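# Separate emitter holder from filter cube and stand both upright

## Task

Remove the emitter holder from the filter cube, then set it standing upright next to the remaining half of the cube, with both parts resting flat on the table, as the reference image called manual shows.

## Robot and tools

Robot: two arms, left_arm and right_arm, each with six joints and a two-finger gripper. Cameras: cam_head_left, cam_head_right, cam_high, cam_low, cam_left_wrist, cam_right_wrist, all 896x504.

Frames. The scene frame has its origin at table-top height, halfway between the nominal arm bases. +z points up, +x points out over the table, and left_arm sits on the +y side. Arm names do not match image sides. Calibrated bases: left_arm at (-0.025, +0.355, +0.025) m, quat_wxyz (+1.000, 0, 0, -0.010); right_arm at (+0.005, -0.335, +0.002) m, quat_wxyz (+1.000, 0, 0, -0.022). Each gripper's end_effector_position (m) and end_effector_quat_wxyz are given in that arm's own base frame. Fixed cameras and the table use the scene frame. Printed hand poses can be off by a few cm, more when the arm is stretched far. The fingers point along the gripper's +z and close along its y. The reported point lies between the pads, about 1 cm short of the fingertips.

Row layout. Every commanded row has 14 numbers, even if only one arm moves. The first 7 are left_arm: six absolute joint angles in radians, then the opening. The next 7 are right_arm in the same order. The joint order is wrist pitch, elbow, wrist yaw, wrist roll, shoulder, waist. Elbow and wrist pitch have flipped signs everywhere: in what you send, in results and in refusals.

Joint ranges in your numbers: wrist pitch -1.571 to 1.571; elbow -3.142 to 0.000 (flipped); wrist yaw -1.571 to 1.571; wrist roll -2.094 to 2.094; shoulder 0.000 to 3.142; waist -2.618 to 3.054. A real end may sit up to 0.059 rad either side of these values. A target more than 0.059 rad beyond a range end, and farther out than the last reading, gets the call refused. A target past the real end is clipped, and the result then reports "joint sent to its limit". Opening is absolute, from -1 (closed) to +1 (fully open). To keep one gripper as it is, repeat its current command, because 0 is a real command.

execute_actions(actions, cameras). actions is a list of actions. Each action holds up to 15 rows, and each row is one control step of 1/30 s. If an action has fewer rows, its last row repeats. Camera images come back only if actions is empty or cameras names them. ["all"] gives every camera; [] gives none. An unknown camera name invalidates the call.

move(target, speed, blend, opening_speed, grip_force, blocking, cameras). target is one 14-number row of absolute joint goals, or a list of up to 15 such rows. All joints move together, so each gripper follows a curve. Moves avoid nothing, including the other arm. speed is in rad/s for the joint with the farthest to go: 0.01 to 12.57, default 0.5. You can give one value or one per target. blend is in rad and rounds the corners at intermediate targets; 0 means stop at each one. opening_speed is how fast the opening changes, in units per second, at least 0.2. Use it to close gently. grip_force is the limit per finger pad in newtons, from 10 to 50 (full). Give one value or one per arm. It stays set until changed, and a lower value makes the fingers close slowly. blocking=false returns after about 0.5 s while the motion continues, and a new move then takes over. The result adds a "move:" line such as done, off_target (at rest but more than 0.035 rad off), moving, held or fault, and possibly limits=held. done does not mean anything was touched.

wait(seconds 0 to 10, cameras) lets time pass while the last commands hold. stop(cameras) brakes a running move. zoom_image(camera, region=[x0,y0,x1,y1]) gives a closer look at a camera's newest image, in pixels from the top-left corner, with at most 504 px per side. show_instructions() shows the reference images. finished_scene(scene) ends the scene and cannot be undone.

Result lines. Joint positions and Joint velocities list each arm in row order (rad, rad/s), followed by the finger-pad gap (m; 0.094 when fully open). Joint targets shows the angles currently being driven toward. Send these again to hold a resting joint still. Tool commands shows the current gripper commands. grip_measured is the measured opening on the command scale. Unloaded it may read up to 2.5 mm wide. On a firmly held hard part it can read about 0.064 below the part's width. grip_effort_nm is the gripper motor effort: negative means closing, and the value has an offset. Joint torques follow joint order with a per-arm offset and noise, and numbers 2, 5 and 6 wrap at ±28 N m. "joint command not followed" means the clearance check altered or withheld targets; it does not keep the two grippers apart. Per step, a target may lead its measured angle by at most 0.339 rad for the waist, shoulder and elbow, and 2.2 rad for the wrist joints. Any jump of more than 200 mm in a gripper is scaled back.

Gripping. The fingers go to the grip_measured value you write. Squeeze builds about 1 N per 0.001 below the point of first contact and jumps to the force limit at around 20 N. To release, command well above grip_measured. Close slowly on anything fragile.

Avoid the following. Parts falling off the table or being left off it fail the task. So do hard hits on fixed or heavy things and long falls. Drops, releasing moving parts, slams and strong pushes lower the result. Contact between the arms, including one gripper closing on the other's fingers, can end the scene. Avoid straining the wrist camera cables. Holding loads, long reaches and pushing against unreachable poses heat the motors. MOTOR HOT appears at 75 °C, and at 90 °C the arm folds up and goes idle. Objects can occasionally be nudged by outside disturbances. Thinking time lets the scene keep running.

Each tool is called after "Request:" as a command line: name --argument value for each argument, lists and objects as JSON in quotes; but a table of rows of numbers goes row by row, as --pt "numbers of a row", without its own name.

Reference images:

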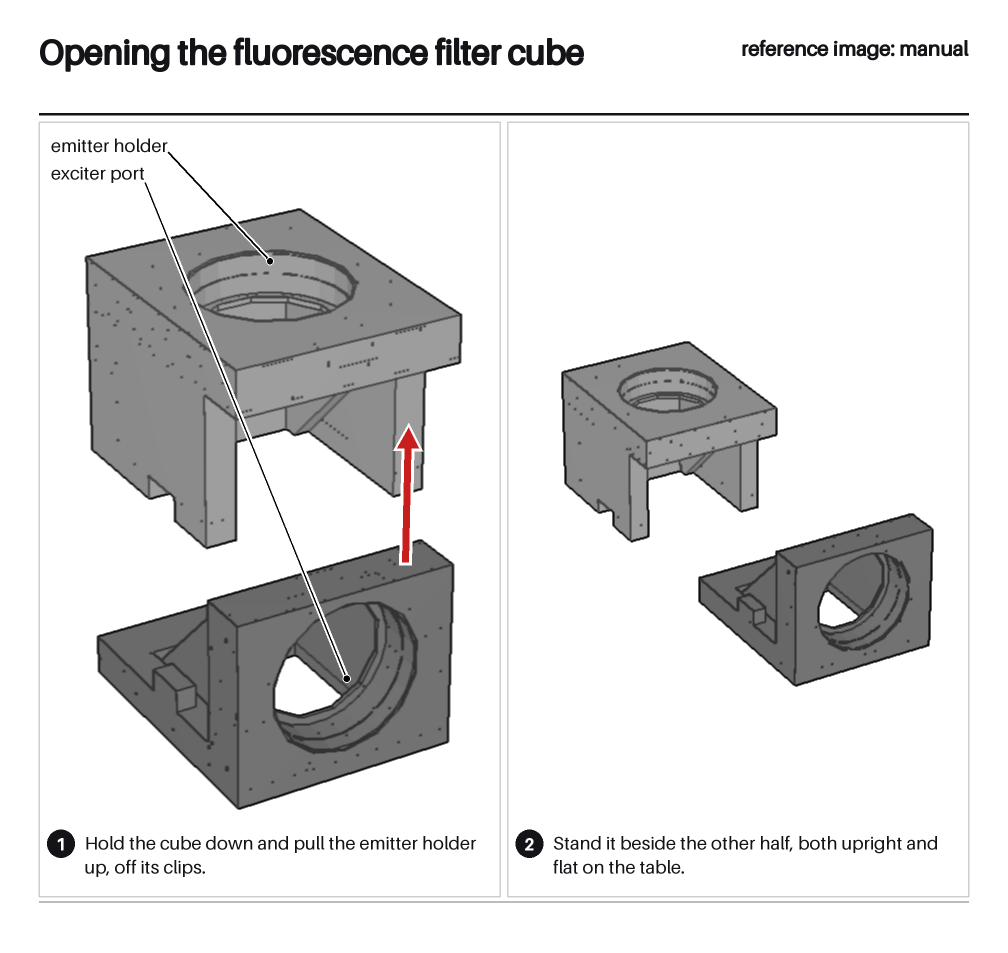

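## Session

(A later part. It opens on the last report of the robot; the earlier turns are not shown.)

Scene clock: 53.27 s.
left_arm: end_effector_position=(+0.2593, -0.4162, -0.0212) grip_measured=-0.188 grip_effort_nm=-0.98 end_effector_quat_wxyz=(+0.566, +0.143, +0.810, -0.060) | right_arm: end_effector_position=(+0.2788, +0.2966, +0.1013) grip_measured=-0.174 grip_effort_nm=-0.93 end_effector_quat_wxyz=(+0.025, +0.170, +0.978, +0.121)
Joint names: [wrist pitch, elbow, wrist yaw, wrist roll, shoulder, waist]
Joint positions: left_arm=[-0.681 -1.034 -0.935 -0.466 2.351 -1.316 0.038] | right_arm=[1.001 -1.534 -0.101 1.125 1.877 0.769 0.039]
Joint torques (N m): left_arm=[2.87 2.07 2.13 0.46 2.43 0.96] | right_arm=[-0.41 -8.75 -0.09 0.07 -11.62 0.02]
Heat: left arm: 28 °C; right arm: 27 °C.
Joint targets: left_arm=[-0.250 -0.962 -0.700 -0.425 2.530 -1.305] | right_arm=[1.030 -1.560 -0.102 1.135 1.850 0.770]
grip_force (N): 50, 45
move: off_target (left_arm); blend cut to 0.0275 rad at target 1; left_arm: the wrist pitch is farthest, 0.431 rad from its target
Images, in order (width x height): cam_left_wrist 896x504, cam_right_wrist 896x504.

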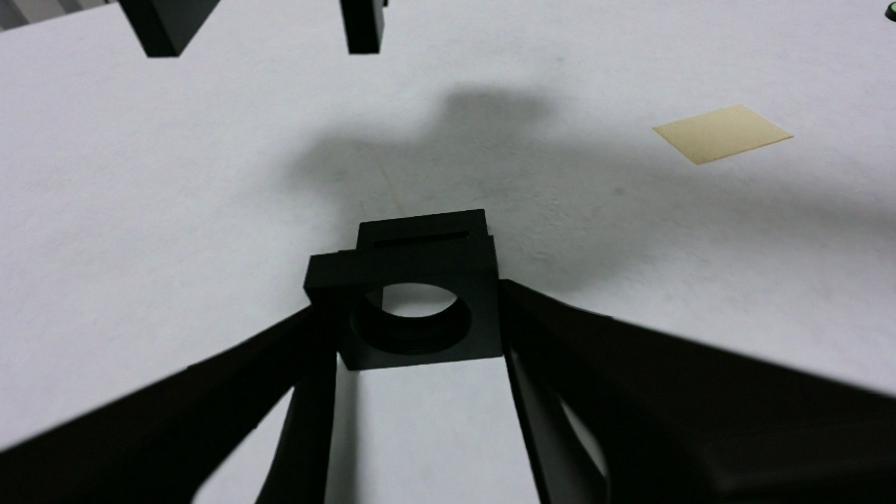

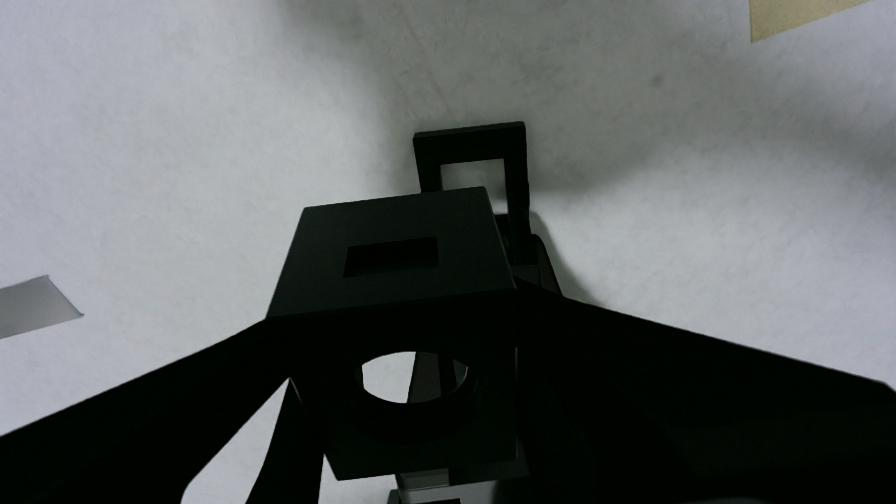

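Request:
move --pt "-0.790 -1.024 -0.908 -0.425 2.362 -1.305 -0.3 1.339 -2.027 -0.131 0.940 2.200 0.580 -0.42" --pt "-0.790 -1.024 -0.908 -0.425 2.362 -1.305 -0.3 1.120 -1.803 -0.131 0.938 2.207 0.580 -0.42" --speed '[0.4, 0.25]' --blend '[0.06, 0]' --cameras '["cam_left_wrist","cam_right_wrist"]'

Scene clock: 57.77 s.
left_arm: end_effector_position=(+0.2627, -0.4280, -0.0058) grip_measured=-0.188 grip_effort_nm=-0.98 end_effector_quat_wxyz=(+0.581, +0.134, +0.798, -0.093) | right_arm: end_effector_position=(+0.3560, +0.2642, +0.0483) grip_measured=-0.174 grip_effort_nm=-0.93 end_effector_quat_wxyz=(-0.017, +0.175, +0.982, +0.073)
Joint names: [wrist pitch, elbow, wrist yaw, wrist roll, shoulder, waist]
Joint positions: left_arm=[-0.781 -1.035 -0.916 -0.428 2.347 -1.311 0.038] | right_arm=[1.11 -1.81 -0.128 0.942 2.195 0.584 0.039]
Joint torques (N m): left_arm=[-1.8 -2.61 -0.18 0.02 -9.21 0.49] | right_arm=[-0.29 -5.22 -0.12 -0.07 -10.74 -0.43]
Heat: left arm: 29 °C; right arm: 27 °C.
Joint targets: left_arm=[-0.790 -1.024 -0.908 -0.425 2.362 -1.305] | right_arm=[1.120 -1.803 -0.131 0.938 2.207 0.580]
grip_force (N): 50, 45
move: done
Images, in order (width x height): cam_left_wrist 896x504, cam_right_wrist 896x504.

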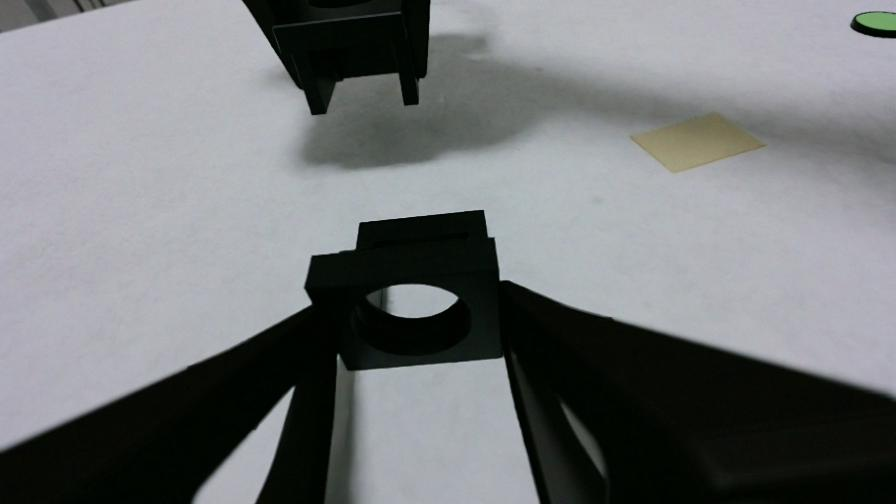

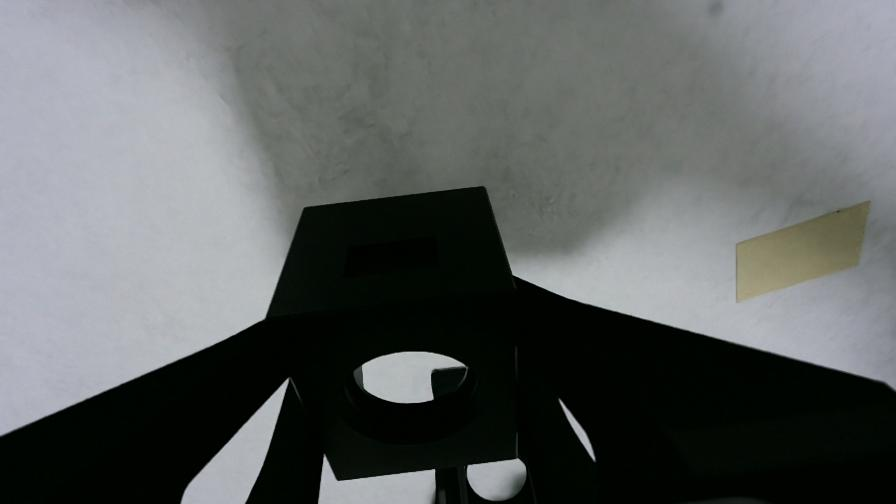

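Request:
move --pt "-0.790 -1.024 -0.908 -0.425 2.362 -1.305 -0.3 1.060 -1.752 -0.131 0.938 2.221 0.580 -0.42" --pt "-0.790 -1.024 -0.908 -0.425 2.362 -1.305 -0.3 1.023 -1.716 -0.131 0.938 2.227 0.580 -0.42" --speed '[0.15, 0.03]' --blend '[0.01, 0]' --cameras '["cam_left_wrist"]'

Request:
zoom_image --camera "cam_left_wrist" --region '[280, 20, 480, 190]'

Scene clock: 61.43 s.
left_arm: end_effector_position=(+0.2627, -0.4280, -0.0058) grip_measured=-0.188 grip_effort_nm=-0.98 end_effector_quat_wxyz=(+0.581, +0.134, +0.798, -0.093) | right_arm: end_effector_position=(+0.3542, +0.2631, +0.0255) grip_measured=-0.174 grip_effort_nm=-0.93 end_effector_quat_wxyz=(-0.018, +0.175, +0.982, +0.071)
Joint names: [wrist pitch, elbow, wrist yaw, wrist roll, shoulder, waist]
Joint positions: left_arm=[-0.781 -1.035 -0.916 -0.428 2.347 -1.311 0.038] | right_arm=[1.03 -1.74 -0.129 0.942 2.208 0.584 0.039]
Joint torques (N m): left_arm=[-1.8 -2.59 -0.2 0.01 -9.18 0.5] | right_arm=[-0.5 -3.6 -0.11 -0.06 -10.17 -0.4]
Heat: left arm: 29 °C; right arm: 28 °C.
Joint targets: left_arm=[-0.790 -1.024 -0.908 -0.425 2.362 -1.305] | right_arm=[1.023 -1.716 -0.131 0.938 2.227 0.580]
grip_force (N): 50, 45
move: done
Images, in order (width x height): cam_left_wrist 896x504.

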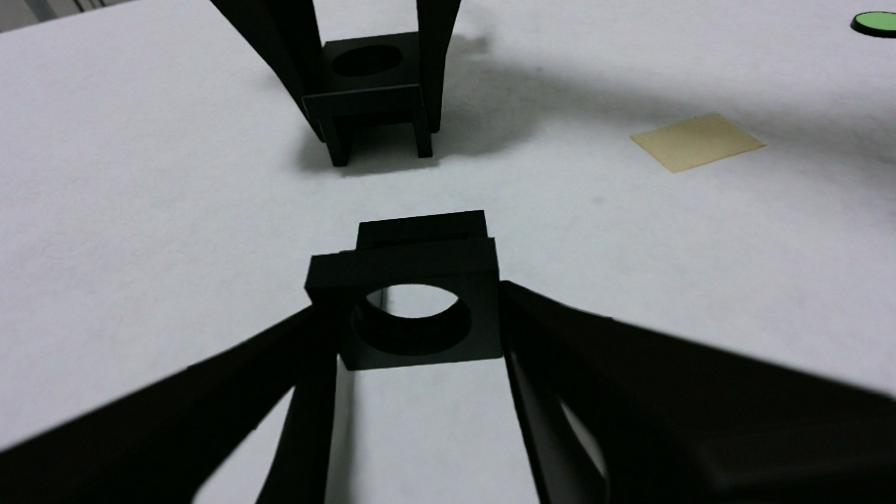

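Scaled by 2.520 from the camera's 896x504 image, which has a finer 1280x720 frame.

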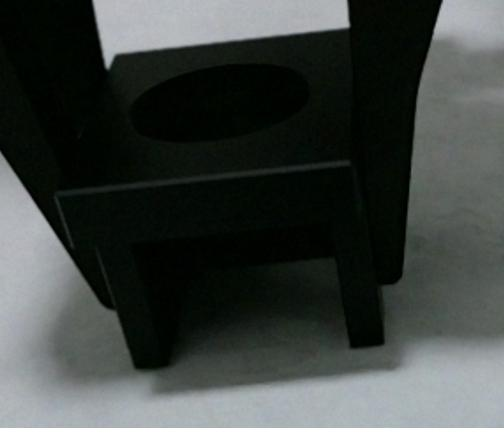

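Request:
move --target '[-0.790,-1.024,-0.908,-0.425,2.362,-1.305,-0.3,1.027,-1.724,-0.131,0.938,2.225,0.580,-0.30]' --grip_force '[50, 12]'

Request:
move --target '[-0.790,-1.024,-0.908,-0.425,2.362,-1.305,0.4,1.027,-1.727,-0.131,0.938,2.225,0.580,0.6]' --opening_speed 0.4 --cameras '["cam_left_wrist", "cam_right_wrist"]'

Scene clock: 62.77 s.
left_arm: end_effector_position=(+0.2627, -0.4280, -0.0058) grip_measured=-0.188 grip_effort_nm=-0.98 end_effector_quat_wxyz=(+0.581, +0.134, +0.798, -0.093) | right_arm: end_effector_position=(+0.3542, +0.2631, +0.0255) grip_measured=-0.164 grip_effort_nm=-0.33 end_effector_quat_wxyz=(-0.018, +0.175, +0.982, +0.071)
Joint names: [wrist pitch, elbow, wrist yaw, wrist roll, shoulder, waist]
Joint positions: left_arm=[-0.781 -1.035 -0.916 -0.428 2.347 -1.311 0.038] | right_arm=[1.03 -1.74 -0.129 0.942 2.208 0.584 0.039]
Joint torques (N m): left_arm=[-1.79 -2.61 -0.19 0.01 -9.21 0.54] | right_arm=[-0.43 -4.4 -0.12 -0.05 -10.3 -0.4]
Heat: left arm: 29 °C; right arm: 28 °C.
Joint targets: left_arm=[-0.790 -1.024 -0.908 -0.425 2.362 -1.305] | right_arm=[1.027 -1.724 -0.131 0.938 2.225 0.580]
grip_force (N): 50, 12
move: done

Scene clock: 65.23 s.
left_arm: end_effector_position=(+0.2624, -0.4289, -0.0057) grip_measured=+0.398 grip_effort_nm=0.14 end_effector_quat_wxyz=(+0.580, +0.136, +0.798, -0.095) | right_arm: end_effector_position=(+0.3559, +0.2646, +0.0249) grip_measured=+0.597 grip_effort_nm=0.15 end_effector_quat_wxyz=(-0.015, +0.175, +0.982, +0.075)
Joint names: [wrist pitch, elbow, wrist yaw, wrist roll, shoulder, waist]
Joint positions: left_arm=[-0.783 -1.035 -0.911 -0.426 2.347 -1.311 0.066] | right_arm=[1.018 -1.737 -0.13 0.942 2.208 0.584 0.075]
Joint torques (N m): left_arm=[-1.8 -2.61 -0.24 0 -9.22 0.54] | right_arm=[-0.32 -4.88 -0.1 -0.07 -10.44 -0.44]
Heat: left arm: 28 °C; right arm: 28 °C.
Joint targets: left_arm=[-0.790 -1.024 -0.908 -0.425 2.362 -1.305] | right_arm=[1.027 -1.727 -0.131 0.938 2.225 0.580]
grip_force (N): 50, 12
move: done
Images, in order (width x height): cam_left_wrist 896x504, cam_right_wrist 896x504.

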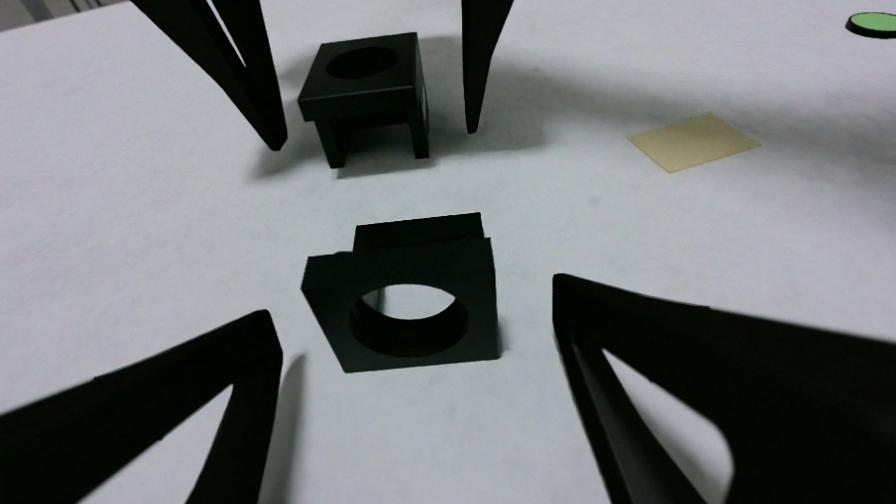

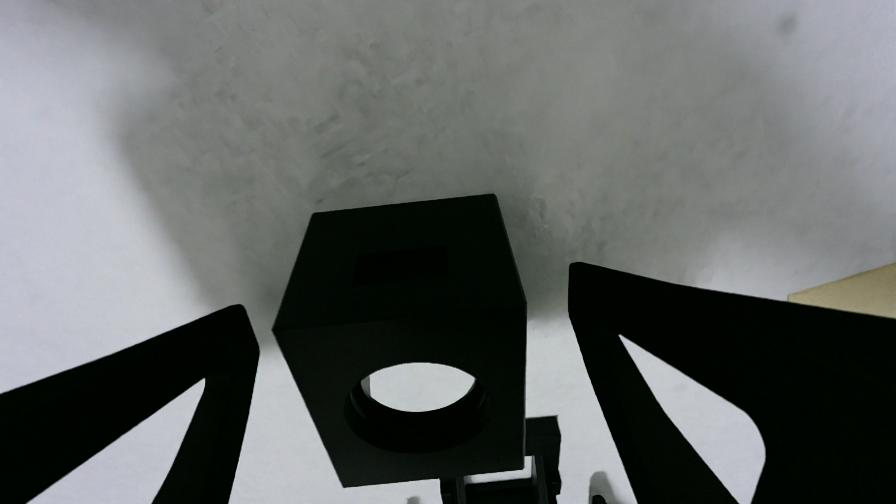

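Request:
move --pt "-0.768 -0.978 -0.954 -0.473 2.305 -1.350 0.4 1.16 -1.845 -0.131 0.938 2.175 0.580 0.6" --pt "-0.614 -0.894 -1.037 -0.542 2.160 -1.448 0.4 1.37 -2.06 -0.131 0.938 2.150 0.580 0.6" --speed '[0.3, 0.45]' --blend '[0.03, 0]' --cameras '["cam_left_wrist", "cam_right_wrist", "cam_high"]'

Request:
zoom_image --camera "cam_left_wrist" --region '[310, 10, 500, 270]'

Scene clock: 67.20 s.
left_arm: end_effector_position=(+0.2075, -0.4072, +0.0146) grip_measured=+0.399 grip_effort_nm=0.13 end_effector_quat_wxyz=(+0.579, +0.152, +0.797, -0.079) | right_arm: end_effector_position=(+0.3578, +0.2659, +0.1115) grip_measured=+0.597 grip_effort_nm=0.15 end_effector_quat_wxyz=(-0.012, +0.174, +0.981, +0.078)
Joint names: [wrist pitch, elbow, wrist yaw, wrist roll, shoulder, waist]
Joint positions: left_arm=[-0.63 -0.906 -1.024 -0.53 2.193 -1.446 0.066] | right_arm=[1.338 -2.04 -0.13 0.942 2.182 0.584 0.075]
Joint torques (N m): left_arm=[-1.45 -2.59 -0.51 -0.13 -11.64 -0.14] | right_arm=[-0.17 -7.9 -0.1 -0.06 -14.42 -0.44]
Heat: left arm: 28 °C; right arm: 28 °C.
Joint targets: left_arm=[-0.614 -0.894 -1.037 -0.542 2.160 -1.448] | right_arm=[1.370 -2.060 -0.131 0.938 2.150 0.580]
grip_force (N): 50, 12
move: done
Images, in order (width x height): cam_high 896x504, cam_left_wrist 896x504, cam_right_wrist 896x504.

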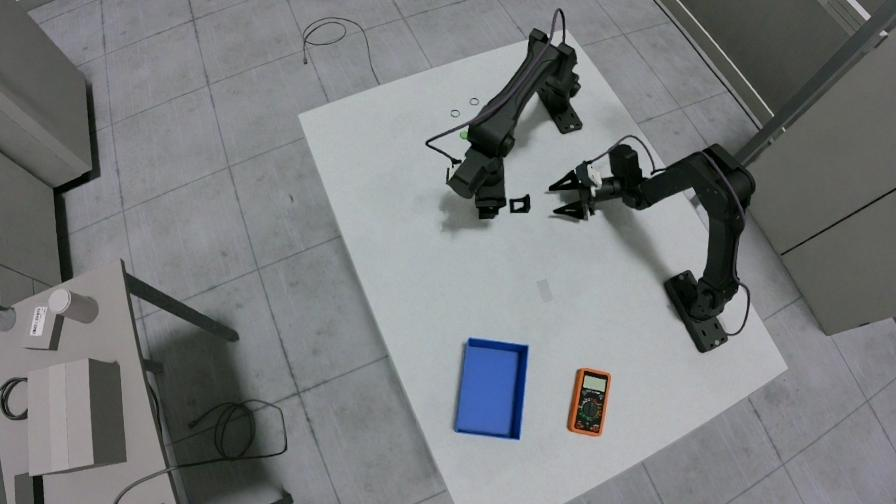

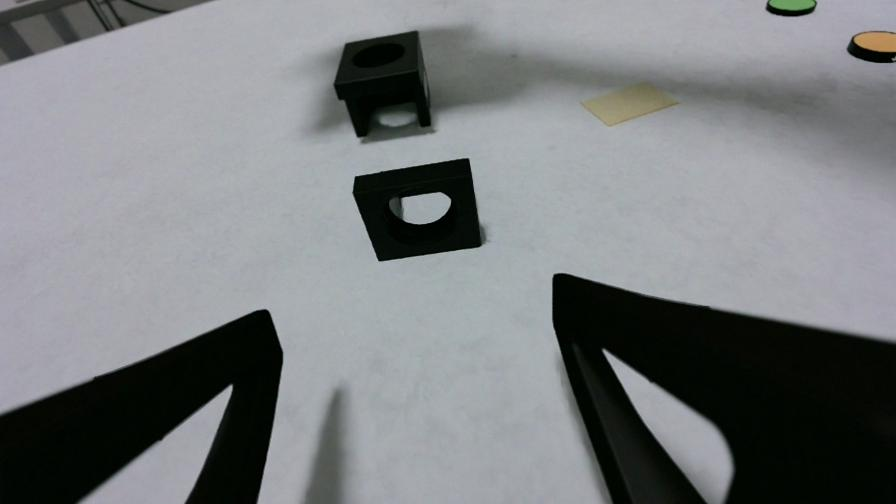

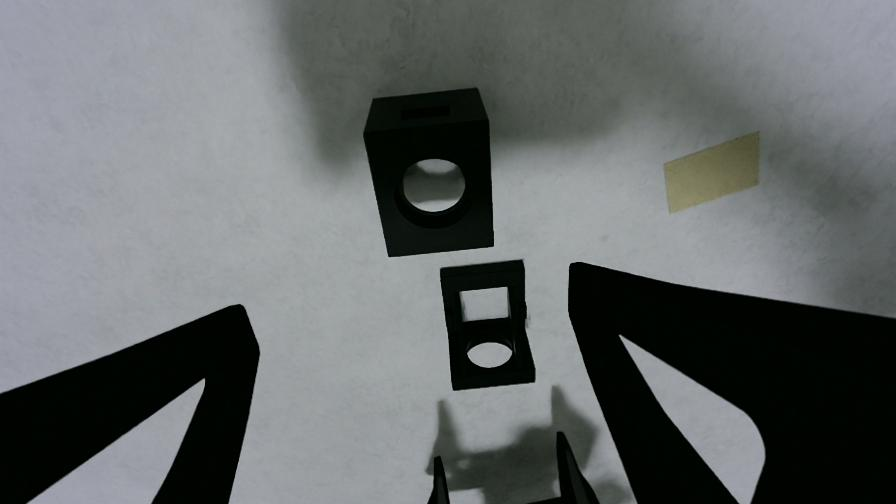

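Scaled by 1.938 from the camera's 896x504 image, which has a finer 1280x720 frame.

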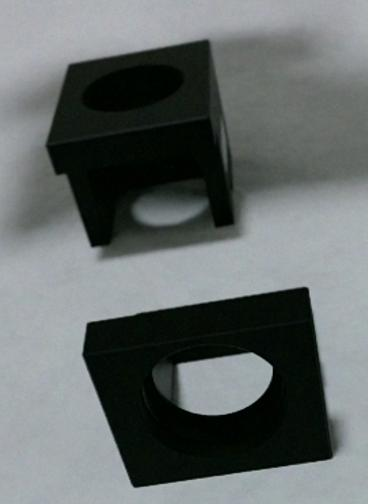

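Both halves stand upright and flat, and both grippers are clear.

Request:
finished_scene --scene 2

The scene is finished: the task was done.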